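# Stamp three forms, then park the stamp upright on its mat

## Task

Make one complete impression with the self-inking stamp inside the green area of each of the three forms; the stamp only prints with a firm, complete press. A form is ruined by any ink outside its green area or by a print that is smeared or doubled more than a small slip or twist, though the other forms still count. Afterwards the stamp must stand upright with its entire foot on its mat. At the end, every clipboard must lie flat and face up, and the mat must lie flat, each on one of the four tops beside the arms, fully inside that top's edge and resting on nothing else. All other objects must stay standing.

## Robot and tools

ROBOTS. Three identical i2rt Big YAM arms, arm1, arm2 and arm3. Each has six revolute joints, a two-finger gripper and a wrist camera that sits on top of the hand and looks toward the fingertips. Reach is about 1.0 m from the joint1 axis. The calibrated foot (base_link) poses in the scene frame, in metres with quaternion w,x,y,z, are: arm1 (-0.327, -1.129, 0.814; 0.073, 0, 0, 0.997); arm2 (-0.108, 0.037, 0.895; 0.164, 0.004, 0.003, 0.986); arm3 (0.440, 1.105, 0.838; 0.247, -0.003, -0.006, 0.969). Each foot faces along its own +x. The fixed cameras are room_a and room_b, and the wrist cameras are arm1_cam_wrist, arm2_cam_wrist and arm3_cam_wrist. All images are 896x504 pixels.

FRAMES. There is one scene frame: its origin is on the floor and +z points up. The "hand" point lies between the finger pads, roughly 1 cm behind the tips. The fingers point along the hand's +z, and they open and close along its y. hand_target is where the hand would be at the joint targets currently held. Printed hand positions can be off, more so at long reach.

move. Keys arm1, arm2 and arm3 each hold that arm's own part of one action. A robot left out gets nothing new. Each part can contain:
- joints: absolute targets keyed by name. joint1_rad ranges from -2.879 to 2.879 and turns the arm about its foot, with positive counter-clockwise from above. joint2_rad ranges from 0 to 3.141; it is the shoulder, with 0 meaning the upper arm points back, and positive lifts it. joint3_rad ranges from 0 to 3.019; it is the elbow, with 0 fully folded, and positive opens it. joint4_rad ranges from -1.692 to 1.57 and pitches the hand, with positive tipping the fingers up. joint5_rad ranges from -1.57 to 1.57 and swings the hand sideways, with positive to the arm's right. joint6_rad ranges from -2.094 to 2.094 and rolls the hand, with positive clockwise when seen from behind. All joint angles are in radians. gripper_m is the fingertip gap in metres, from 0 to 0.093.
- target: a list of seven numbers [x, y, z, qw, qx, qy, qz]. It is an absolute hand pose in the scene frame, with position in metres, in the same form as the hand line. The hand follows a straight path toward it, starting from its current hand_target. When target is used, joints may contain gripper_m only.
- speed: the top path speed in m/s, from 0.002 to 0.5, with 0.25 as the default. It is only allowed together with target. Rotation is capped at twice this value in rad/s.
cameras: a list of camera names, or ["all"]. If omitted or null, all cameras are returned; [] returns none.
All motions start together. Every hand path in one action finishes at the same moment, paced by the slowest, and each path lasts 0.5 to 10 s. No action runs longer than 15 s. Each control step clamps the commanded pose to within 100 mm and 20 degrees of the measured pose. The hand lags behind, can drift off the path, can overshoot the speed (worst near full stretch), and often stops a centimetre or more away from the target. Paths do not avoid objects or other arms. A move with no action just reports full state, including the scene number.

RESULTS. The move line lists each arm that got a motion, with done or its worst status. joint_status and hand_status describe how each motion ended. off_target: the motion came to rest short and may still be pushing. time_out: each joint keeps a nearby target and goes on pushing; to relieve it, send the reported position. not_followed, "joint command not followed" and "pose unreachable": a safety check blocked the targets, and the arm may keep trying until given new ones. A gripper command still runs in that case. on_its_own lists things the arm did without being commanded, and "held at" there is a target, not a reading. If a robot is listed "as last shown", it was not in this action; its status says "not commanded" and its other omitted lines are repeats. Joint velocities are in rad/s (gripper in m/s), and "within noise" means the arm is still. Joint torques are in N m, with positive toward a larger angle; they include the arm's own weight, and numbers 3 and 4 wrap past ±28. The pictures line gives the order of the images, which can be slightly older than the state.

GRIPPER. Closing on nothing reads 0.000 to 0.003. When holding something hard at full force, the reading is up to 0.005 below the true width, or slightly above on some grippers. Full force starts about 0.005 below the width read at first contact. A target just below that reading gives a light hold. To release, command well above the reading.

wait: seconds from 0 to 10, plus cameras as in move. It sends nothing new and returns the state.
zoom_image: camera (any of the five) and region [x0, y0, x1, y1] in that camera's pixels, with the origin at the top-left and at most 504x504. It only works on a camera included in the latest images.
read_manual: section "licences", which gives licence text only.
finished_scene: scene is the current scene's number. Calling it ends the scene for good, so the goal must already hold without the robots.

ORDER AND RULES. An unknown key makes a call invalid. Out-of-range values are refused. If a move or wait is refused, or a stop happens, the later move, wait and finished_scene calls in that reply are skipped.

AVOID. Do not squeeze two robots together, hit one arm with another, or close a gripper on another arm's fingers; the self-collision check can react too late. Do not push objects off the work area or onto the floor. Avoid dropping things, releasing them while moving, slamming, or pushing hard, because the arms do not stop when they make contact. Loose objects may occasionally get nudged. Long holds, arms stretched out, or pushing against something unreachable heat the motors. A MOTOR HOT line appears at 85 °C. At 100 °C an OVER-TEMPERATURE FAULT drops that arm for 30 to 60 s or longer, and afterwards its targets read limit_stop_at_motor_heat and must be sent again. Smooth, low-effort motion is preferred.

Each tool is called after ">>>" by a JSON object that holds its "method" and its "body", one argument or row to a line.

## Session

>>> {"method": "move", "body": {

}}

Scene clock: 0.00 s.
Joint torques (N m): no reading
Heat: arm1: hottest joint1_rad 41 °C; arm2: hottest joint3_rad 40 °C; arm3: hottest joint2_rad 41 °C.
Joint velocities: within noise
arm1.joint_positions: joint1_rad=+0.131 joint2_rad=+0.446 joint3_rad=+1.575 joint4_rad=-1.300 joint5_rad=+0.030 joint6_rad=+0.601 gripper_m=+0.09396
arm1.joint_status: not commanded
arm1.hand: x=-0.4424 y=-1.1211 z=+1.4724 quat_wxyz=(+0.175, +0.726, -0.241, -0.620) (m; scene frame)
arm1.hand_target: x=-0.4368 y=-1.1212 z=+1.4791 quat_wxyz=(+0.177, +0.719, -0.240, -0.627) (m; scene frame)
arm1.hand_status: not commanded
arm2.joint_positions: joint1_rad=-0.744 joint2_rad=+0.497 joint3_rad=+1.685 joint4_rad=-1.307 joint5_rad=+0.073 joint6_rad=-0.007 gripper_m=+0.09396
arm2.joint_status: not commanded
arm2.hand: x=-0.1416 y=+0.1416 z=+1.5905 quat_wxyz=(-0.361, +0.629, -0.404, -0.557) (m; scene frame)
arm2.hand_target: x=-0.1390 y=+0.1369 z=+1.5960 quat_wxyz=(-0.364, +0.624, -0.401, -0.563) (m; scene frame)
arm2.hand_status: not commanded
arm3.joint_positions: joint1_rad=-0.689 joint2_rad=+0.628 joint3_rad=+1.426 joint4_rad=-1.582 joint5_rad=+0.092 joint6_rad=+0.567 gripper_m=+0.09396
arm3.joint_status: not commanded
arm3.hand: x=+0.3776 y=+1.2878 z=+1.3480 quat_wxyz=(-0.163, +0.577, -0.719, -0.353) (m; scene frame)
arm3.hand_target: x=+0.3781 y=+1.2861 z=+1.3576 quat_wxyz=(-0.167, +0.573, -0.715, -0.363) (m; scene frame)
arm3.hand_status: not commanded
pictures: arm1_cam_wrist, arm2_cam_wrist, arm3_cam_wrist, room_a, room_b

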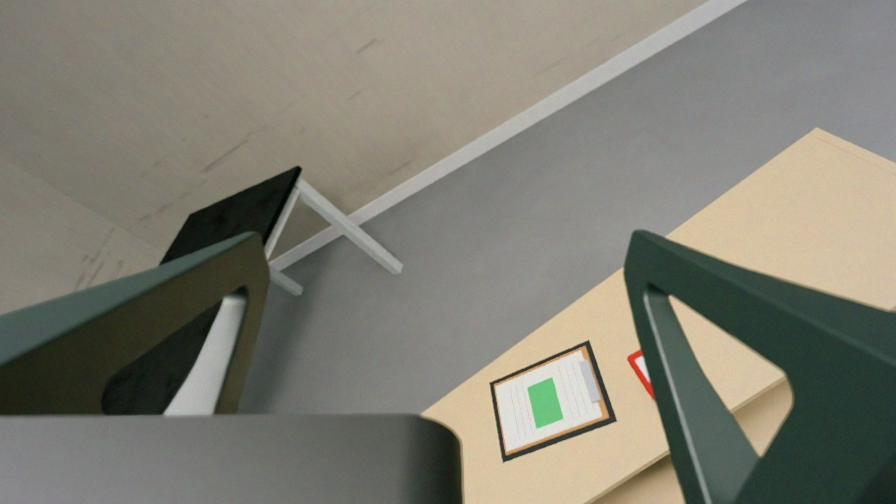

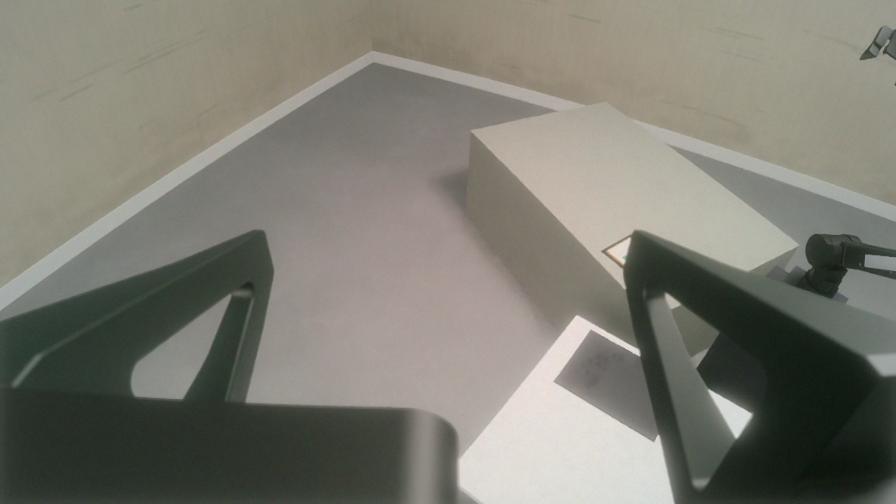

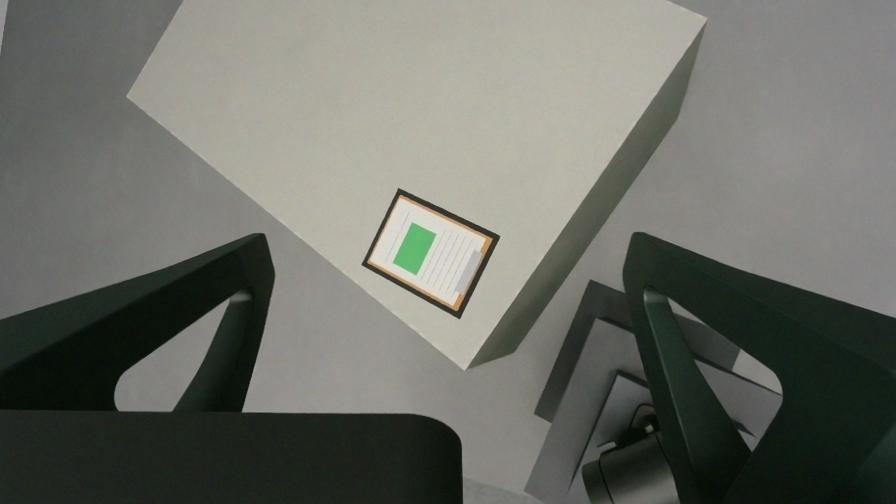

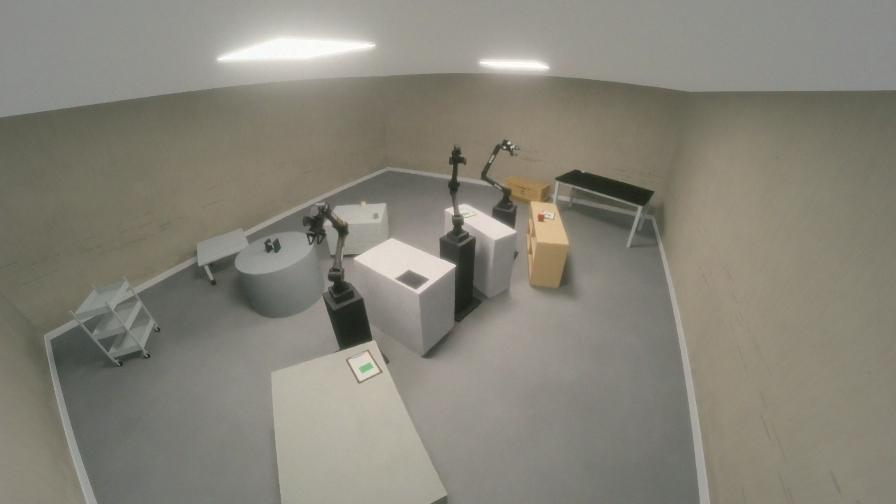

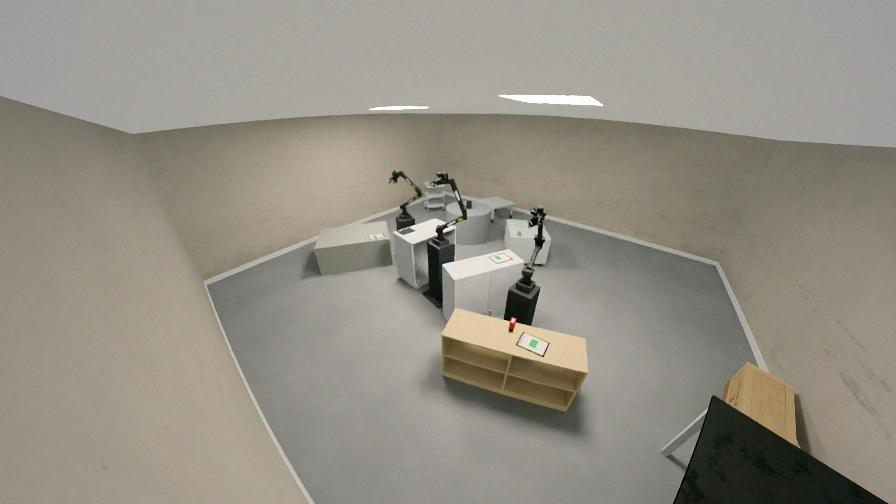

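>>> {"method": "move", "body": {
  "arm1": {"joints":{"joint1_rad":0.6,"joint2_rad":0.9,"joint3_rad":1.35,"joint4_rad":-1.25,"joint5_rad":0,"joint6_rad":0}},
  "arm2": {"joints":{"joint1_rad":-1.7,"joint2_rad":0.9,"joint3_rad":1.35,"joint4_rad":-1.25,"joint5_rad":0,"joint6_rad":0}},
  "arm3": {"joints":{"joint1_rad":-0.5,"joint2_rad":0.9,"joint3_rad":1.35,"joint4_rad":-1.25,"joint5_rad":0,"joint6_rad":0}}
}}

>>> {"method": "zoom_image", "body": {
  "camera": "room_b",
  "region": [430, 230, 600, 420]
}}

>>> {"method": "zoom_image", "body": {
  "camera": "room_a",
  "region": [340, 180, 580, 390]
}}

Scene clock: 3.20 s.
Joint torques (N m): arm1=[-0.56 -1.26 14.27 2.02 -0.05 -0.22] | arm2=[-1.14 -3.55 9.22 2.3 -0.08 0.02] | arm3=[-0.15 -3.6 9.33 2.63 -0.19 -0.22]
Heat: arm1: hottest joint1_rad 41 °C; arm2: hottest joint3_rad 40 °C; arm3: hottest joint2_rad 41 °C.
move: arm1 done; arm2 done; arm3 done
Joint velocities: within noise
arm1.joint_positions: joint1_rad=+0.592 joint2_rad=+0.895 joint3_rad=+1.323 joint4_rad=-1.267 joint5_rad=+0.001 joint6_rad=+0.011 gripper_m=+0.09397
arm1.joint_status: all done
arm1.hand: x=-0.6431 y=-1.2786 z=+1.2579 quat_wxyz=(+0.080, +0.912, +0.201, -0.349) (m; scene frame)
arm1.hand_target: x=-0.6468 y=-1.2838 z=+1.2734 quat_wxyz=(+0.085, +0.903, +0.209, -0.367) (m; scene frame)
arm1.hand_status: not commanded
arm2.joint_positions: joint1_rad=-1.689 joint2_rad=+0.893 joint3_rad=+1.328 joint4_rad=-1.264 joint5_rad=+0.015 joint6_rad=+0.004 gripper_m=+0.09396
arm2.joint_status: all done
arm2.hand: x=+0.0498 y=+0.3535 z=+1.3394 quat_wxyz=(-0.305, +0.493, -0.793, -0.188) (m; scene frame)
arm2.hand_target: x=+0.0553 y=+0.3570 z=+1.3510 quat_wxyz=(-0.316, +0.483, -0.792, -0.197) (m; scene frame)
arm2.hand_status: not commanded
arm3.joint_positions: joint1_rad=-0.509 joint2_rad=+0.894 joint3_rad=+1.349 joint4_rad=-1.275 joint5_rad=+0.004 joint6_rad=+0.018 gripper_m=+0.09396
arm3.joint_status: all done
arm3.hand: x=+0.2511 y=+1.3962 z=+1.2959 quat_wxyz=(-0.182, +0.811, -0.455, -0.320) (m; scene frame)
arm3.hand_target: x=+0.2445 y=+1.3995 z=+1.2985 quat_wxyz=(-0.186, +0.814, -0.442, -0.328) (m; scene frame)
arm3.hand_status: not commanded
pictures: arm1_cam_wrist, arm2_cam_wrist, arm3_cam_wrist, room_a, room_b

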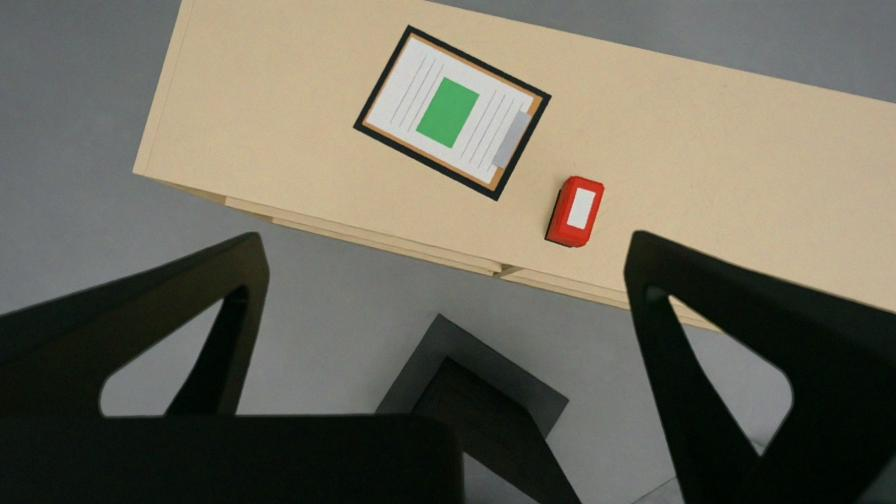

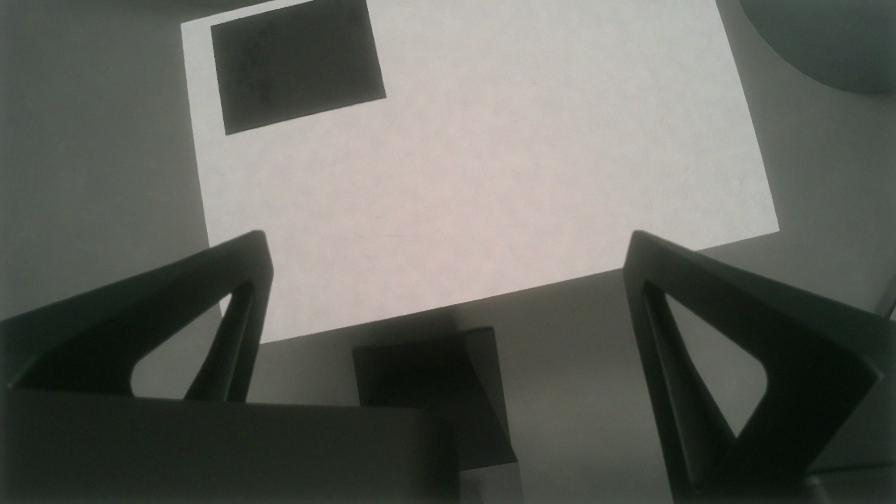

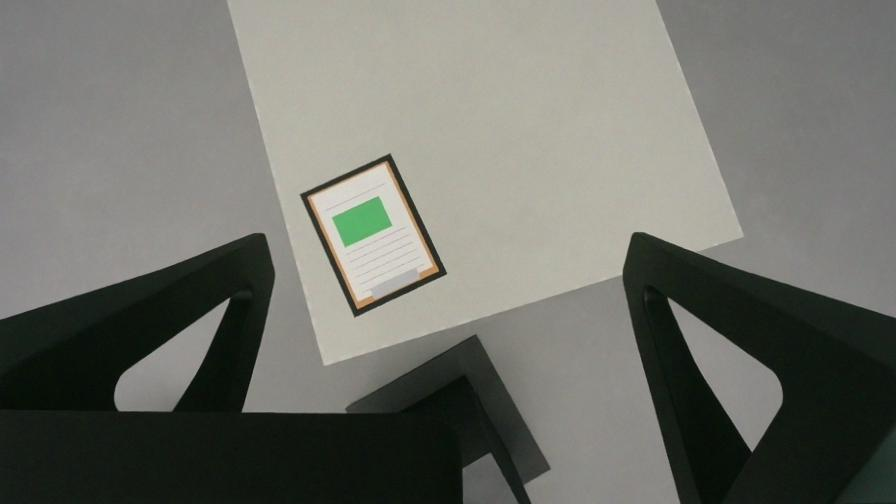

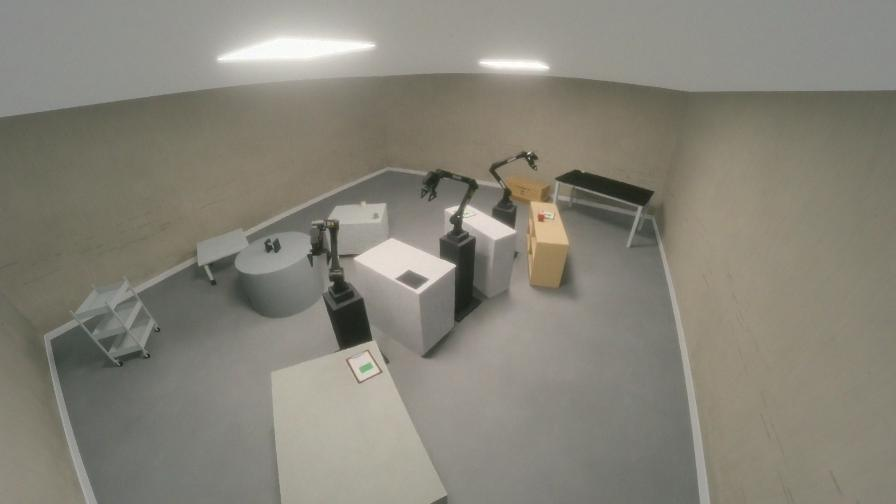

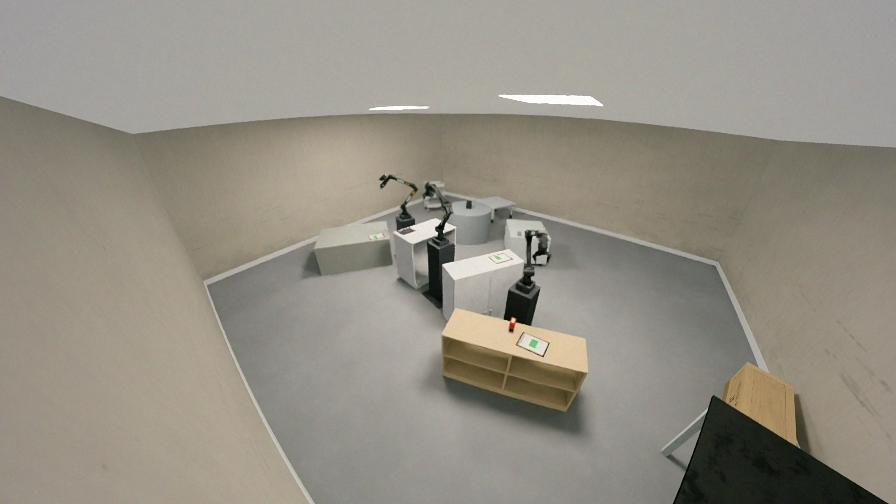

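Scaled by 2.653 from the camera's 896x504 image, which has a finer 1280x720 frame.

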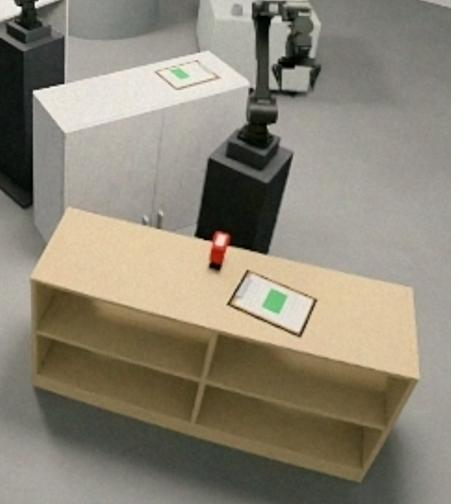

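Scaled by 2.100 from the camera's 896x504 image, which has a finer 1280x720 frame.

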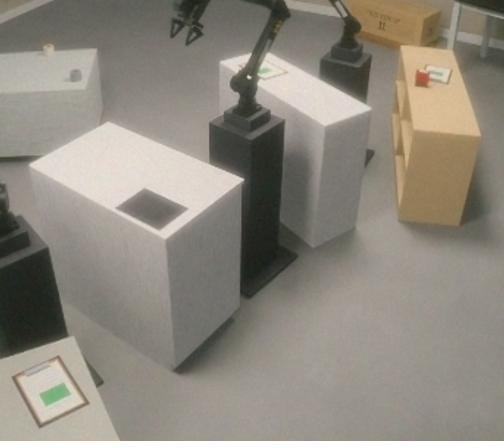

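>>> {"method": "move", "body": {
  "arm1": {"joints":{"joint1_rad":0.2,"joint2_rad":1.78,"joint3_rad":1.165,"joint4_rad":-0.90,"joint6_rad":-0.19}},
  "cameras": ["arm1_cam_wrist"]
}}

Scene clock: 5.37 s.
Joint torques (N m): arm1=[-1.32 -13.22 9.99 0.96 -0.05 -0.22] | arm2=[-0.03 -4.31 9.4 2.45 -0.08 0.01] | arm3=[0.21 -3.6 9.35 2.69 -0.2 -0.24]
Heat: arm1: hottest joint1_rad 41 °C; arm2: hottest joint3_rad 40 °C; arm3: hottest joint2_rad 41 °C.
move: arm1 done
Joint velocities: within noise
arm1.joint_positions: joint1_rad=+0.196 joint2_rad=+1.767 joint3_rad=+1.157 joint4_rad=-0.919 joint5_rad=+0.012 joint6_rad=-0.178 gripper_m=+0.09397
arm1.joint_status: all done
arm1.hand: x=-0.8127 y=-1.1502 z=+0.8384 quat_wxyz=(-0.007, +0.993, +0.113, -0.021) (m; scene frame)
arm1.hand_target: x=-0.8194 y=-1.1530 z=+0.8348 quat_wxyz=(-0.007, +0.992, +0.121, -0.027) (m; scene frame)
arm1.hand_status: not commanded
arm2, arm3: as last shown
pictures: arm1_cam_wrist

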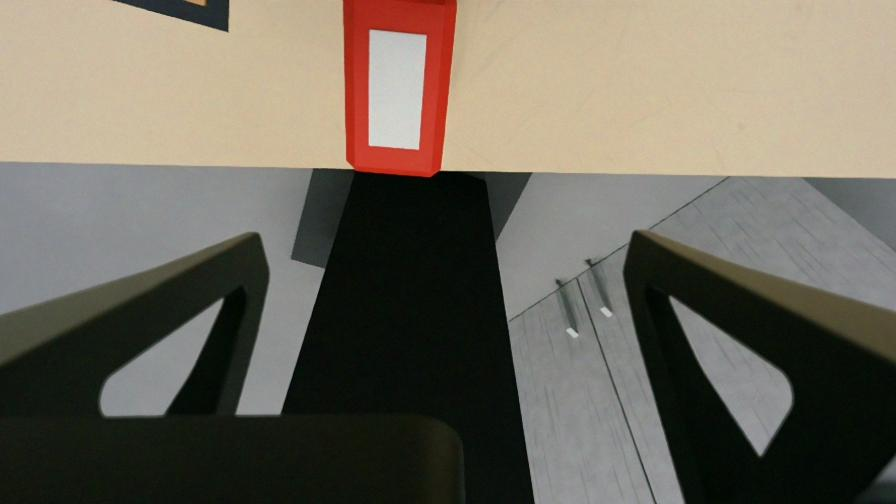

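>>> {"method": "move", "body": {
  "arm1": {"joints":{"joint1_rad":0.245,"joint2_rad":1.847,"joint3_rad":1.108,"joint4_rad":-0.816,"joint6_rad":-0.10}},
  "cameras": ["arm1_cam_wrist"]
}}

Scene clock: 6.83 s.
Joint torques (N m): arm1=[-0.91 -13.68 8.75 0.85 -0.04 -0.04] | arm2=[-0.32 -3.6 9.43 2.39 -0.15 -0.02] | arm3=[0.15 -3.49 9.37 2.62 -0.18 -0.23]
Heat: arm1: hottest joint1_rad 41 °C; arm2: hottest joint3_rad 41 °C; arm3: hottest joint2_rad 41 °C.
move: arm1 done
Joint velocities: within noise
arm1.joint_positions: joint1_rad=+0.242 joint2_rad=+1.837 joint3_rad=+1.104 joint4_rad=-0.835 joint5_rad=+0.001 joint6_rad=-0.123 gripper_m=+0.09397
arm1.joint_status: all done
arm1.hand: x=-0.7968 y=-1.1729 z=+0.7903 quat_wxyz=(+0.000, +0.994, +0.109, -0.001) (m; scene frame)
arm1.hand_target: x=-0.8018 y=-1.1753 z=+0.7871 quat_wxyz=(+0.000, +0.994, +0.105, -0.008) (m; scene frame)
arm1.hand_status: not commanded
arm2.joint_positions: joint1_rad=-1.689 joint2_rad=+0.893 joint3_rad=+1.328 joint4_rad=-1.264 joint5_rad=+0.013 joint6_rad=+0.004 gripper_m=+0.09396
arm2.joint_status: not commanded
arm2.hand: x=+0.0496 y=+0.3537 z=+1.3394 quat_wxyz=(-0.305, +0.493, -0.793, -0.189) (m; scene frame)
arm2.hand_target: x=+0.0551 y=+0.3571 z=+1.3510 quat_wxyz=(-0.316, +0.483, -0.792, -0.197) (m; scene frame)
arm2.hand_status: not commanded
arm3: as last shown
pictures: arm1_cam_wrist

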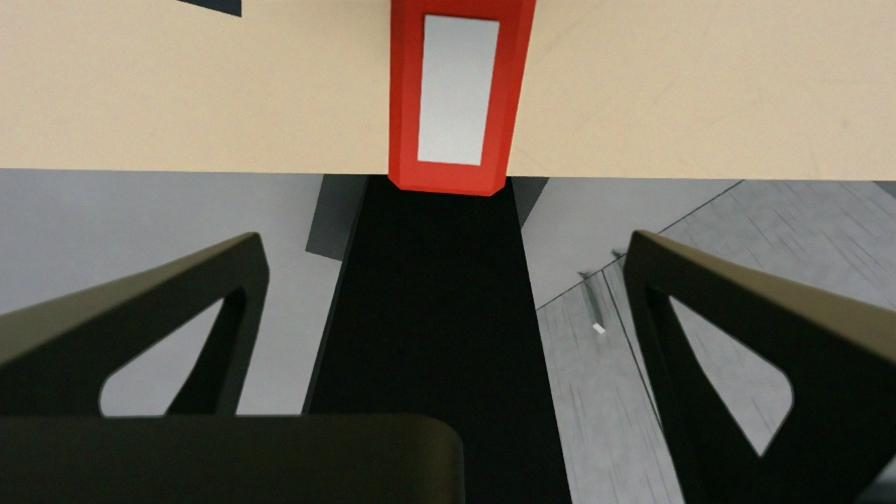

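>>> {"method": "move", "body": {
  "arm1": {"joints":{"joint1_rad":0.222,"joint2_rad":2.13,"joint3_rad":1.088,"joint4_rad":-0.51,"joint6_rad":-0.025}},
  "cameras": ["arm1_cam_wrist"]
}}

Scene clock: 8.33 s.
Joint torques (N m): arm1=[-2.08 -15.97 6.5 0.88 -0.03 -0.04] | arm2=[-0.44 -3.66 9.52 2.41 -0.09 -0.03] | arm3=[-0.15 -3.6 9.42 2.66 -0.2 -0.23]
Heat: arm1: hottest joint1_rad 41 °C; arm2: hottest joint3_rad 41 °C; arm3: hottest joint2_rad 41 °C.
move: arm1 done
Joint velocities: within noise
arm1.joint_positions: joint1_rad=+0.234 joint2_rad=+2.129 joint3_rad=+1.079 joint4_rad=-0.530 joint5_rad=+0.001 joint6_rad=-0.035 gripper_m=+0.09397
arm1.joint_status: all done
arm1.hand: x=-0.7935 y=-1.1690 z=+0.6525 quat_wxyz=(-0.001, +0.998, +0.061, +0.004) (m; scene frame)
arm1.hand_target: x=-0.8035 y=-1.1645 z=+0.6537 quat_wxyz=(+0.001, +0.999, +0.050, -0.009) (m; scene frame)
arm1.hand_status: not commanded
arm2, arm3: as last shown
pictures: arm1_cam_wrist

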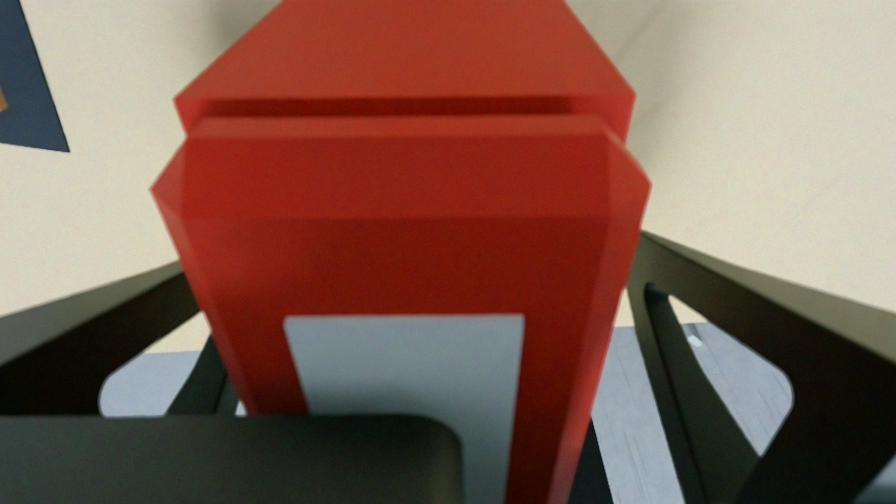

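>>> {"method": "move", "body": {
  "arm1": {"joints":{"gripper_m":0.036}},
  "cameras": ["arm1_cam_wrist"]
}}

>>> {"method": "move", "body": {
  "arm1": {"joints":{"joint2_rad":1.95,"joint3_rad":1.12,"joint4_rad":-0.74}},
  "cameras": ["arm1_cam_wrist"]
}}

Scene clock: 9.13 s.
Joint torques (N m): arm1=[-2.55 -15.97 6.49 0.83 -0.03 -0.03] | arm2=[-0.03 -3.84 9.39 2.36 -0.1 -0.02] | arm3=[0.09 -3.55 9.36 2.62 -0.17 -0.23]
Heat: arm1: hottest joint1_rad 41 °C; arm2: hottest joint3_rad 41 °C; arm3: hottest joint2_rad 41 °C.
move: arm1 off_target
Joint velocities: within noise
arm1.joint_positions: joint1_rad=+0.234 joint2_rad=+2.129 joint3_rad=+1.079 joint4_rad=-0.528 joint5_rad=+0.004 joint6_rad=-0.032 gripper_m=+0.04618
arm1.joint_status: gripper_m off_target (ended at +0.04622, target +0.03600)
arm1.hand: x=-0.7939 y=-1.1685 z=+0.6525 quat_wxyz=(-0.002, +0.998, +0.060, +0.004) (m; scene frame)
arm1.hand_target: x=-0.8038 y=-1.1639 z=+0.6537 quat_wxyz=(-0.001, +0.999, +0.049, -0.010) (m; scene frame)
arm1.hand_status: not commanded
arm2, arm3: as last shown
pictures: arm1_cam_wrist

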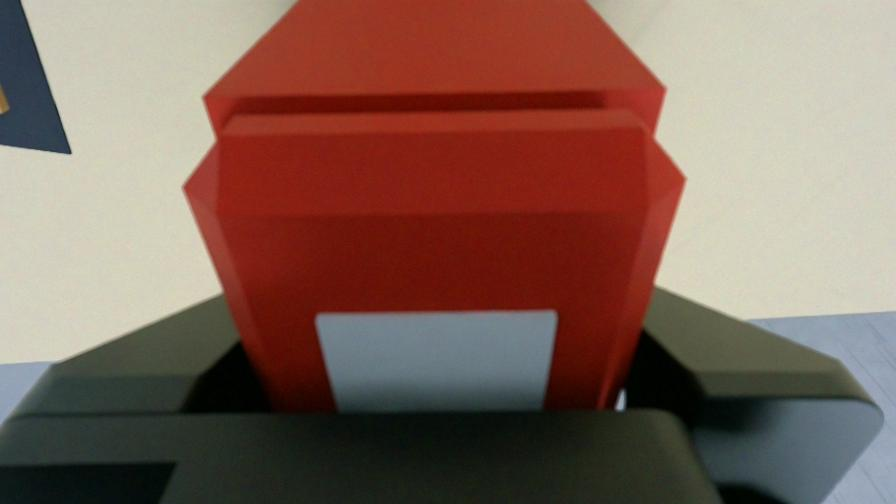

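Scene clock: 10.27 s.
Joint torques (N m): arm1=[-1.67 -15.03 9.25 -0.5 -0.01 -0.04] | arm2=[-0.73 -3.49 9.21 2.4 -0.13 -0.04] | arm3=[0.09 -3.43 9.35 2.66 -0.18 -0.24]
Heat: arm1: hottest joint1_rad 41 °C; arm2: hottest joint3_rad 41 °C; arm3: hottest joint2_rad 41 °C.
move: arm1 done
Joint velocities: within noise
arm1.joint_positions: joint1_rad=+0.234 joint2_rad=+1.946 joint3_rad=+1.098 joint4_rad=-0.723 joint5_rad=+0.004 joint6_rad=-0.032 gripper_m=+0.04618
arm1.joint_status: all done
arm1.hand: x=-0.8024 y=-1.1692 z=+0.7397 quat_wxyz=(-0.002, +0.998, +0.060, +0.000) (m; scene frame)
arm1.hand_target: x=-0.8092 y=-1.1643 z=+0.7434 quat_wxyz=(-0.001, +0.999, +0.049, +0.000) (m; scene frame)
arm1.hand_status: not commanded
arm2, arm3: as last shown
pictures: arm1_cam_wrist

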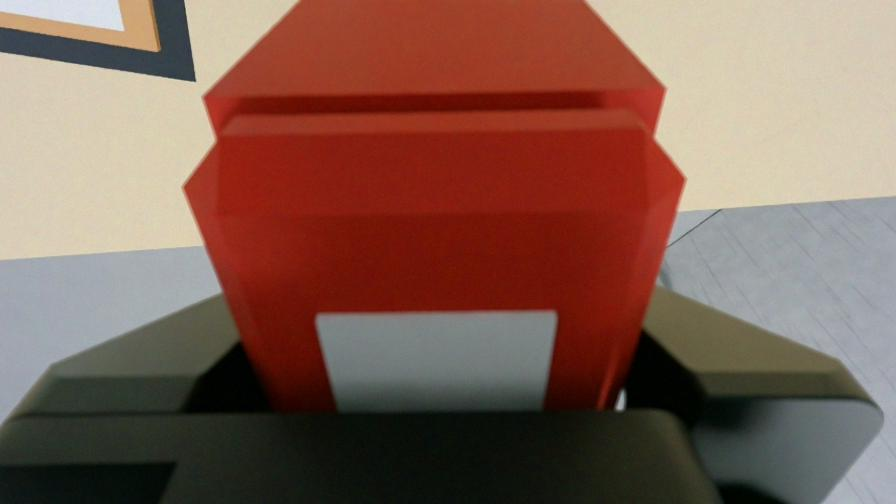

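>>> {"method": "move", "body": {
  "arm1": {"joints":{"joint1_rad":0.605,"joint2_rad":2.22,"joint3_rad":1.565,"joint4_rad":-0.87,"joint6_rad":0.52}},
  "cameras": ["arm1_cam_wrist","room_b"]
}}

>>> {"method": "zoom_image", "body": {
  "camera": "room_b",
  "region": [500, 310, 570, 370]
}}

Scene clock: 12.37 s.
Joint torques (N m): arm1=[-0.91 -20.54 11.67 -0.42 0.1 -0.03] | arm2=[-0.5 -3.66 9.29 2.29 -0.1 -0.01] | arm3=[-0.21 -3.19 9.36 2.66 -0.17 -0.23]
Heat: arm1: hottest joint1_rad 41 °C; arm2: hottest joint3_rad 41 °C; arm3: hottest joint2_rad 41 °C.
move: arm1 done
Joint velocities: within noise
arm1.joint_positions: joint1_rad=+0.602 joint2_rad=+2.219 joint3_rad=+1.533 joint4_rad=-0.853 joint5_rad=+0.000 joint6_rad=+0.517 gripper_m=+0.04619
arm1.joint_status: all done
arm1.hand: x=-0.8733 y=-1.3959 z=+0.7177 quat_wxyz=(+0.008, +0.999, -0.031, -0.014) (m; scene frame)
arm1.hand_target: x=-0.8826 y=-1.4021 z=+0.7266 quat_wxyz=(+0.011, +0.999, -0.034, -0.020) (m; scene frame)
arm1.hand_status: not commanded
arm2, arm3: as last shown
pictures: arm1_cam_wrist, room_b

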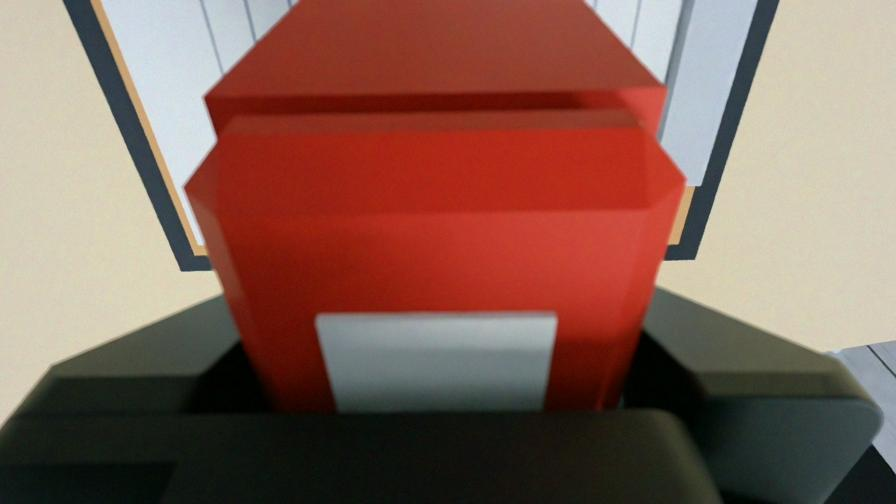

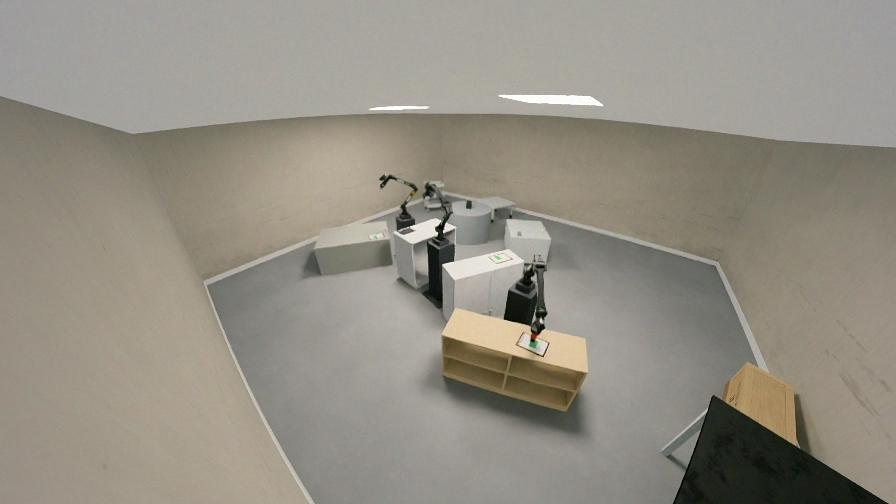

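Scaled by 7.200 from the camera's 896x504 image, which has a finer 1280x720 frame.

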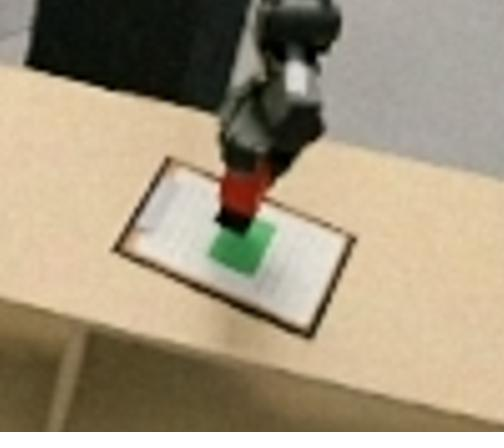

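>>> {"method": "move", "body": {
  "arm1": {"joints":{"joint1_rad":0.622,"joint2_rad":2.303,"joint3_rad":1.62,"joint4_rad":-0.87,"joint6_rad":0.48}},
  "cameras": ["arm1_cam_wrist"]
}}

Scene clock: 13.77 s.
Joint torques (N m): arm1=[-0.32 -20.31 12.01 -0.43 0.11 -0.21] | arm2=[-0.97 -4.19 9.57 2.28 -0.12 0] | arm3=[0.38 -3.49 9.37 2.59 -0.16 -0.24]
Heat: arm1: hottest joint1_rad 41 °C; arm2: hottest joint3_rad 41 °C; arm3: hottest joint2_rad 41 °C.
move: arm1 done
Joint velocities: within noise
arm1.joint_positions: joint1_rad=+0.610 joint2_rad=+2.292 joint3_rad=+1.582 joint4_rad=-0.855 joint5_rad=+0.000 joint6_rad=+0.492 gripper_m=+0.04619
arm1.joint_status: all done
arm1.hand: x=-0.8767 y=-1.4030 z=+0.6892 quat_wxyz=(+0.002, +1.000, -0.014, -0.003) (m; scene frame)
arm1.hand_target: x=-0.8843 y=-1.4149 z=+0.6937 quat_wxyz=(+0.004, +1.000, -0.002, -0.008) (m; scene frame)
arm1.hand_status: not commanded
arm2.joint_positions: joint1_rad=-1.689 joint2_rad=+0.893 joint3_rad=+1.328 joint4_rad=-1.264 joint5_rad=+0.012 joint6_rad=+0.004 gripper_m=+0.09396
arm2.joint_status: not commanded
arm2.hand: x=+0.0494 y=+0.3538 z=+1.3394 quat_wxyz=(-0.304, +0.493, -0.793, -0.190) (m; scene frame)
arm2.hand_target: x=+0.0548 y=+0.3572 z=+1.3510 quat_wxyz=(-0.316, +0.483, -0.792, -0.198) (m; scene frame)
arm2.hand_status: not commanded
arm3: as last shown
pictures: arm1_cam_wrist

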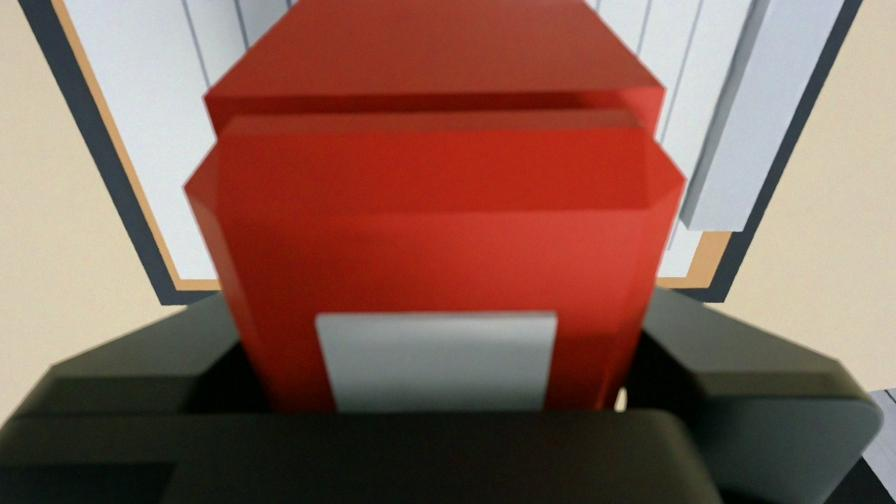

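>>> {"method": "move", "body": {
  "arm1": {"joints":{"joint2_rad":2.34,"joint3_rad":1.62,"joint4_rad":-0.812}},
  "cameras": ["arm1_cam_wrist"]
}}

>>> {"method": "move", "body": {
  "arm1": {"joints":{"joint2_rad":2.46,"joint3_rad":1.575,"joint4_rad":-0.775}},
  "cameras": ["arm1_cam_wrist"]
}}

Scene clock: 14.83 s.
Joint torques (N m): arm1=[-0.5 -20.13 11.74 0.83 0.1 -0.22] | arm2=[-0.56 -3.37 9.44 2.32 -0.14 0.03] | arm3=[0.21 -3.43 9.4 2.71 -0.17 -0.23]
Heat: arm1: hottest joint1_rad 41 °C; arm2: hottest joint3_rad 42 °C; arm3: hottest joint2_rad 41 °C.
move: arm1 done
Joint velocities: within noise
arm1.joint_positions: joint1_rad=+0.610 joint2_rad=+2.325 joint3_rad=+1.582 joint4_rad=-0.830 joint5_rad=+0.000 joint6_rad=+0.492 gripper_m=+0.04619
arm1.joint_status: all done
arm1.hand: x=-0.8741 y=-1.4017 z=+0.6693 quat_wxyz=(+0.000, +1.000, -0.014, +0.001) (m; scene frame)
arm1.hand_target: x=-0.8885 y=-1.4171 z=+0.6719 quat_wxyz=(+0.009, +1.000, -0.003, -0.017) (m; scene frame)
arm1.hand_status: not commanded
arm2: as last shown
arm3.joint_positions: joint1_rad=-0.509 joint2_rad=+0.894 joint3_rad=+1.349 joint4_rad=-1.275 joint5_rad=+0.004 joint6_rad=+0.018 gripper_m=+0.09396
arm3.joint_status: not commanded
arm3.hand: x=+0.2511 y=+1.3962 z=+1.2959 quat_wxyz=(-0.182, +0.811, -0.455, -0.320) (m; scene frame)
arm3.hand_target: x=+0.2445 y=+1.3995 z=+1.2985 quat_wxyz=(-0.186, +0.814, -0.442, -0.328) (m; scene frame)
arm3.hand_status: not commanded
pictures: arm1_cam_wrist

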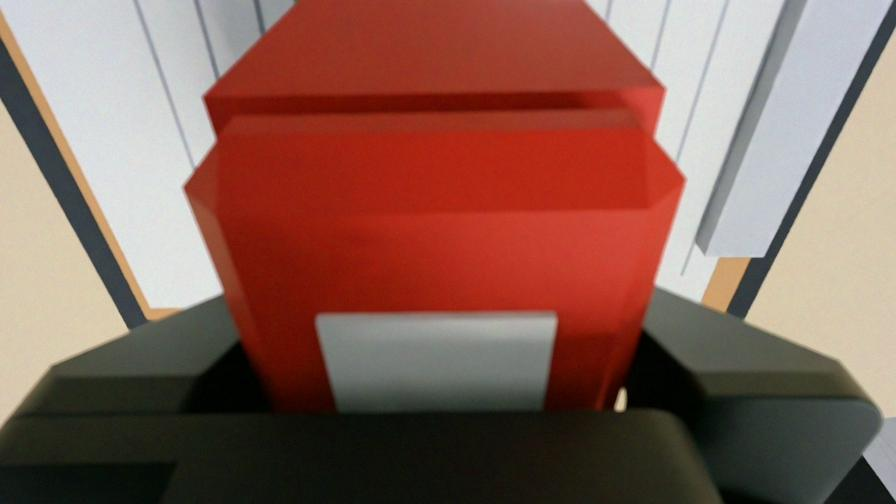

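Scene clock: 15.67 s.
Joint torques (N m): arm1=[-0.26 -14.04 7.16 0.49 0.11 -0.22] | arm2=[-0.09 -3.66 9.37 2.52 -0.13 -0.03] | arm3=[0.03 -3.43 9.37 2.65 -0.17 -0.23]
Heat: arm1: hottest joint1_rad 41 °C; arm2: hottest joint3_rad 42 °C; arm3: hottest joint2_rad 41 °C.
move: arm1 done
Joint velocities: within noise
arm1.joint_positions: joint1_rad=+0.610 joint2_rad=+2.375 joint3_rad=+1.583 joint4_rad=-0.770 joint5_rad=-0.002 joint6_rad=+0.492 gripper_m=+0.04619
arm1.joint_status: all done
arm1.hand: x=-0.8748 y=-1.4024 z=+0.6404 quat_wxyz=(+0.003, +1.000, -0.014, -0.003) (m; scene frame)
arm1.hand_target: x=-0.8444 y=-1.3947 z=+0.5893 quat_wxyz=(-0.017, +0.999, -0.003, +0.035) (m; scene frame)
arm1.hand_status: not commanded
arm2, arm3: as last shown
pictures: arm1_cam_wrist

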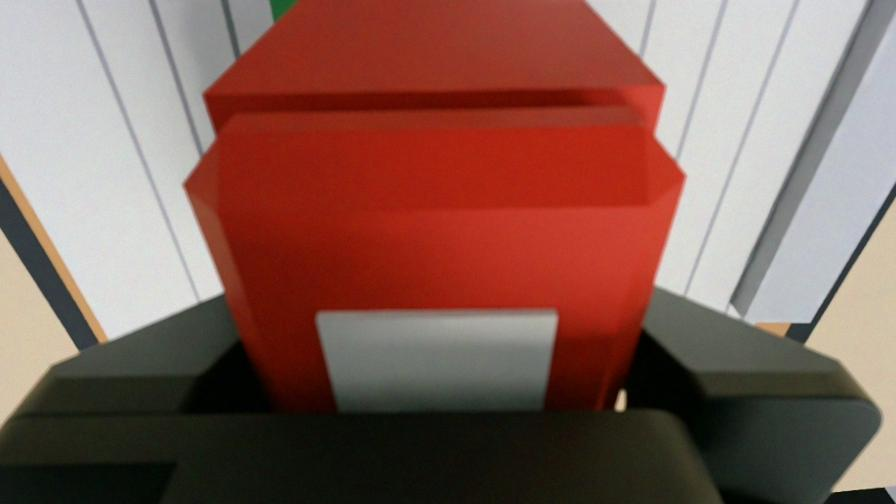

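>>> {"method": "move", "body": {
  "arm1": {"joints":{"joint2_rad":2.62,"joint3_rad":1.52,"joint4_rad":-0.775}},
  "cameras": ["arm1_cam_wrist"]
}}

Scene clock: 17.73 s.
Joint torques (N m): arm1=[-0.26 -2.14 1.85 -0.01 0.14 -0.2] | arm2=[-1.32 -4.25 9.39 2.63 -0.1 0] | arm3=[0.15 -3.49 9.35 2.66 -0.19 -0.23]
Heat: arm1: hottest joint1_rad 41 °C; arm2: hottest joint3_rad 42 °C; arm3: hottest joint2_rad 41 °C.
move: arm1 time_out
Joint velocities: within noise
arm1.joint_positions: joint1_rad=+0.610 joint2_rad=+2.402 joint3_rad=+1.584 joint4_rad=-0.784 joint5_rad=-0.002 joint6_rad=+0.488 gripper_m=+0.04619
arm1.joint_status: joint2_rad time_out (moved +0.027 of +0.245); the others done
arm1.on_its_own: joint2_rad reads +2.402 and still pushes toward +2.620 since a time_out
arm1.hand: x=-0.8649 y=-1.3974 z=+0.6250 quat_wxyz=(-0.006, +1.000, -0.012, +0.014) (m; scene frame)
arm1.hand_target: x=-0.7548 y=-1.3484 z=+0.5003 quat_wxyz=(-0.072, +0.987, -0.001, +0.140) (m; scene frame)
arm1.hand_status: not commanded
arm2, arm3: as last shown
arm3.joint_positions: joint1_rad=-0.509 joint2_rad=+0.894 joint3_rad=+1.349 joint4_rad=-1.275 joint5_rad=+0.004 joint6_rad=+0.016 gripper_m=+0.09396
arm3.hand_target: x=+0.2445 y=+1.3995 z=+1.2985 quat_wxyz=(-0.186, +0.814, -0.441, -0.328) (m; scene frame)
pictures: arm1_cam_wrist

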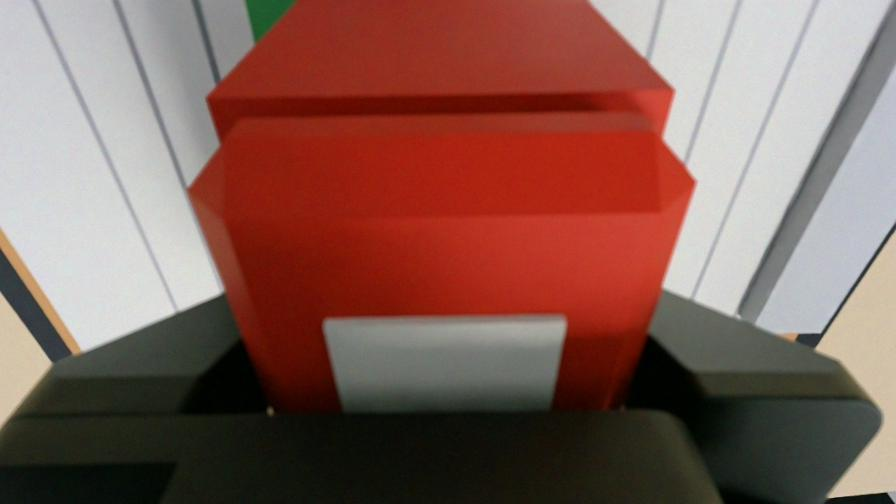

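>>> {"method": "move", "body": {
  "arm1": {"joints":{"joint2_rad":2.40,"joint3_rad":1.60,"joint4_rad":-0.79}},
  "cameras": []
}}

>>> {"method": "move", "body": {
  "arm1": {"joints":{"joint2_rad":2.30,"joint3_rad":1.62,"joint4_rad":-0.88}},
  "cameras": []
}}

>>> {"method": "move", "body": {
  "arm1": {"joints":{"joint2_rad":2.10,"joint3_rad":1.60,"joint4_rad":-1.08}},
  "cameras": ["arm1_cam_wrist","room_b"]
}}

>>> {"method": "zoom_image", "body": {
  "camera": "room_b",
  "region": [505, 325, 565, 365]
}}

Scene clock: 19.00 s.
Joint torques (N m): arm1=[-0.32 -19.25 8.12 0.31 0.13 -0.2] | arm2=[-0.73 -3.55 9.48 2.41 -0.12 -0.02] | arm3=[0.03 -3.37 9.39 2.69 -0.18 -0.23]
Heat: arm1: hottest joint1_rad 41 °C; arm2: hottest joint3_rad 42 °C; arm3: hottest joint2_rad 41 °C.
move: arm1 done
Joint velocities: within noise
arm1.joint_positions: joint1_rad=+0.610 joint2_rad=+2.372 joint3_rad=+1.599 joint4_rad=-0.793 joint5_rad=-0.002 joint6_rad=+0.480 gripper_m=+0.04619
arm1.joint_status: all done
arm1.hand: x=-0.8780 y=-1.4040 z=+0.6464 quat_wxyz=(+0.002, +1.000, -0.008, -0.001) (m; scene frame)
arm1.hand_target: x=-0.8686 y=-1.4070 z=+0.6303 quat_wxyz=(-0.004, +1.000, +0.003, +0.008) (m; scene frame)
arm1.hand_status: not commanded
arm2, arm3: as last shown
pictures: none
No camera images: "cameras" was empty.

Scene clock: 19.93 s.
Joint torques (N m): arm1=[-0.21 -23.24 10.29 -0.51 0.13 -0.2] | arm2=[-1.03 -3.6 9.57 2.44 -0.11 -0.02] | arm3=[0.15 -3.55 9.43 2.61 -0.18 -0.21]
Heat: arm1: hottest joint1_rad 41 °C; arm2: hottest joint3_rad 42 °C; arm3: hottest joint2_rad 41 °C.
move: arm1 done
Joint velocities: within noise
arm1.joint_positions: joint1_rad=+0.610 joint2_rad=+2.320 joint3_rad=+1.599 joint4_rad=-0.862 joint5_rad=-0.002 joint6_rad=+0.480 gripper_m=+0.04619
arm1.joint_status: all done
arm1.hand: x=-0.8761 y=-1.4030 z=+0.6777 quat_wxyz=(-0.002, +1.000, -0.008, +0.006) (m; scene frame)
arm1.hand_target: x=-0.8828 y=-1.4143 z=+0.6955 quat_wxyz=(+0.003, +1.000, +0.003, -0.005) (m; scene frame)
arm1.hand_status: not commanded
arm2, arm3: as last shown
pictures: none
No camera images: "cameras" was empty.

Scene clock: 21.13 s.
Joint torques (N m): arm1=[-0.32 -18.78 11.11 -0.47 0.13 -0.21] | arm2=[-0.38 -3.78 9.59 2.4 -0.12 0.01] | arm3=[0.26 -3.55 9.43 2.78 -0.17 -0.23]
Heat: arm1: hottest joint1_rad 41 °C; arm2: hottest joint3_rad 42 °C; arm3: hottest joint2_rad 41 °C.
move: arm1 done
Joint velocities: within noise
arm1.joint_positions: joint1_rad=+0.610 joint2_rad=+2.085 joint3_rad=+1.586 joint4_rad=-1.062 joint5_rad=-0.002 joint6_rad=+0.480 gripper_m=+0.04619
arm1.joint_status: all done
arm1.hand: x=-0.8686 y=-1.3992 z=+0.8123 quat_wxyz=(+0.003, +1.000, -0.008, -0.004) (m; scene frame)
arm1.hand_target: x=-0.8652 y=-1.4052 z=+0.8080 quat_wxyz=(-0.002, +1.000, +0.003, +0.004) (m; scene frame)
arm1.hand_status: not commanded
arm2, arm3: as last shown
pictures: arm1_cam_wrist, room_b

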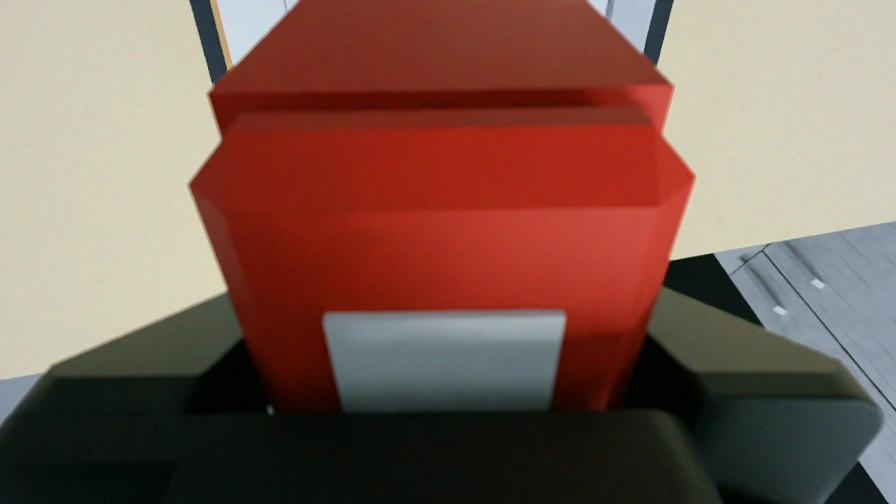

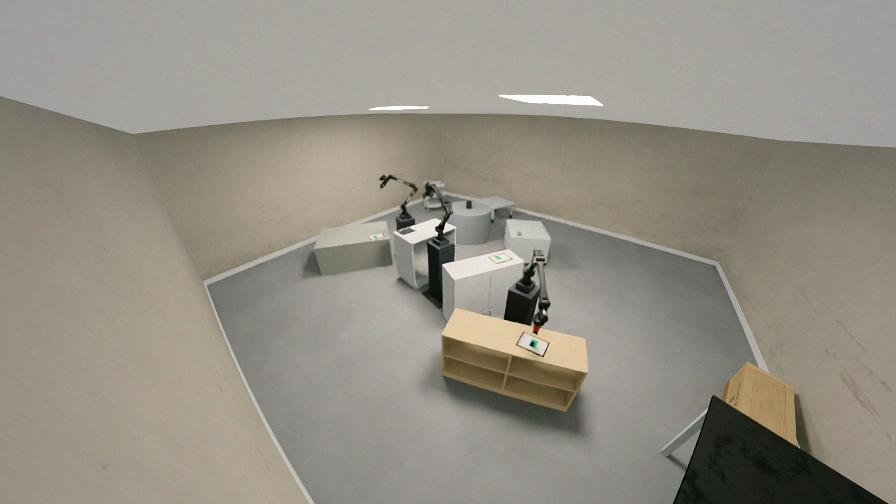

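Scaled by 8.400 from the camera's 896x504 image, which has a finer 1280x720 frame.

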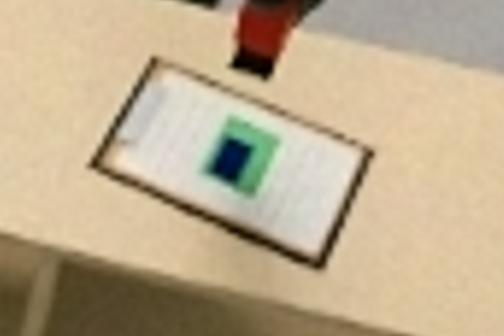

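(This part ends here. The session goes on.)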